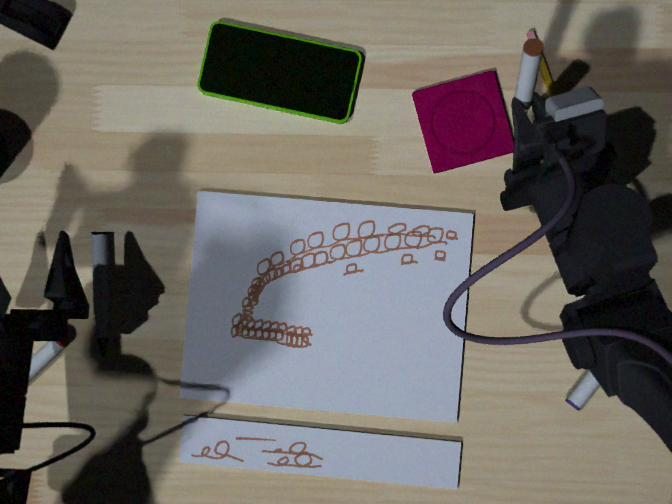

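Scaled by 4.582 from the camera's 672x504 image, which has a finer 960x720 frame.

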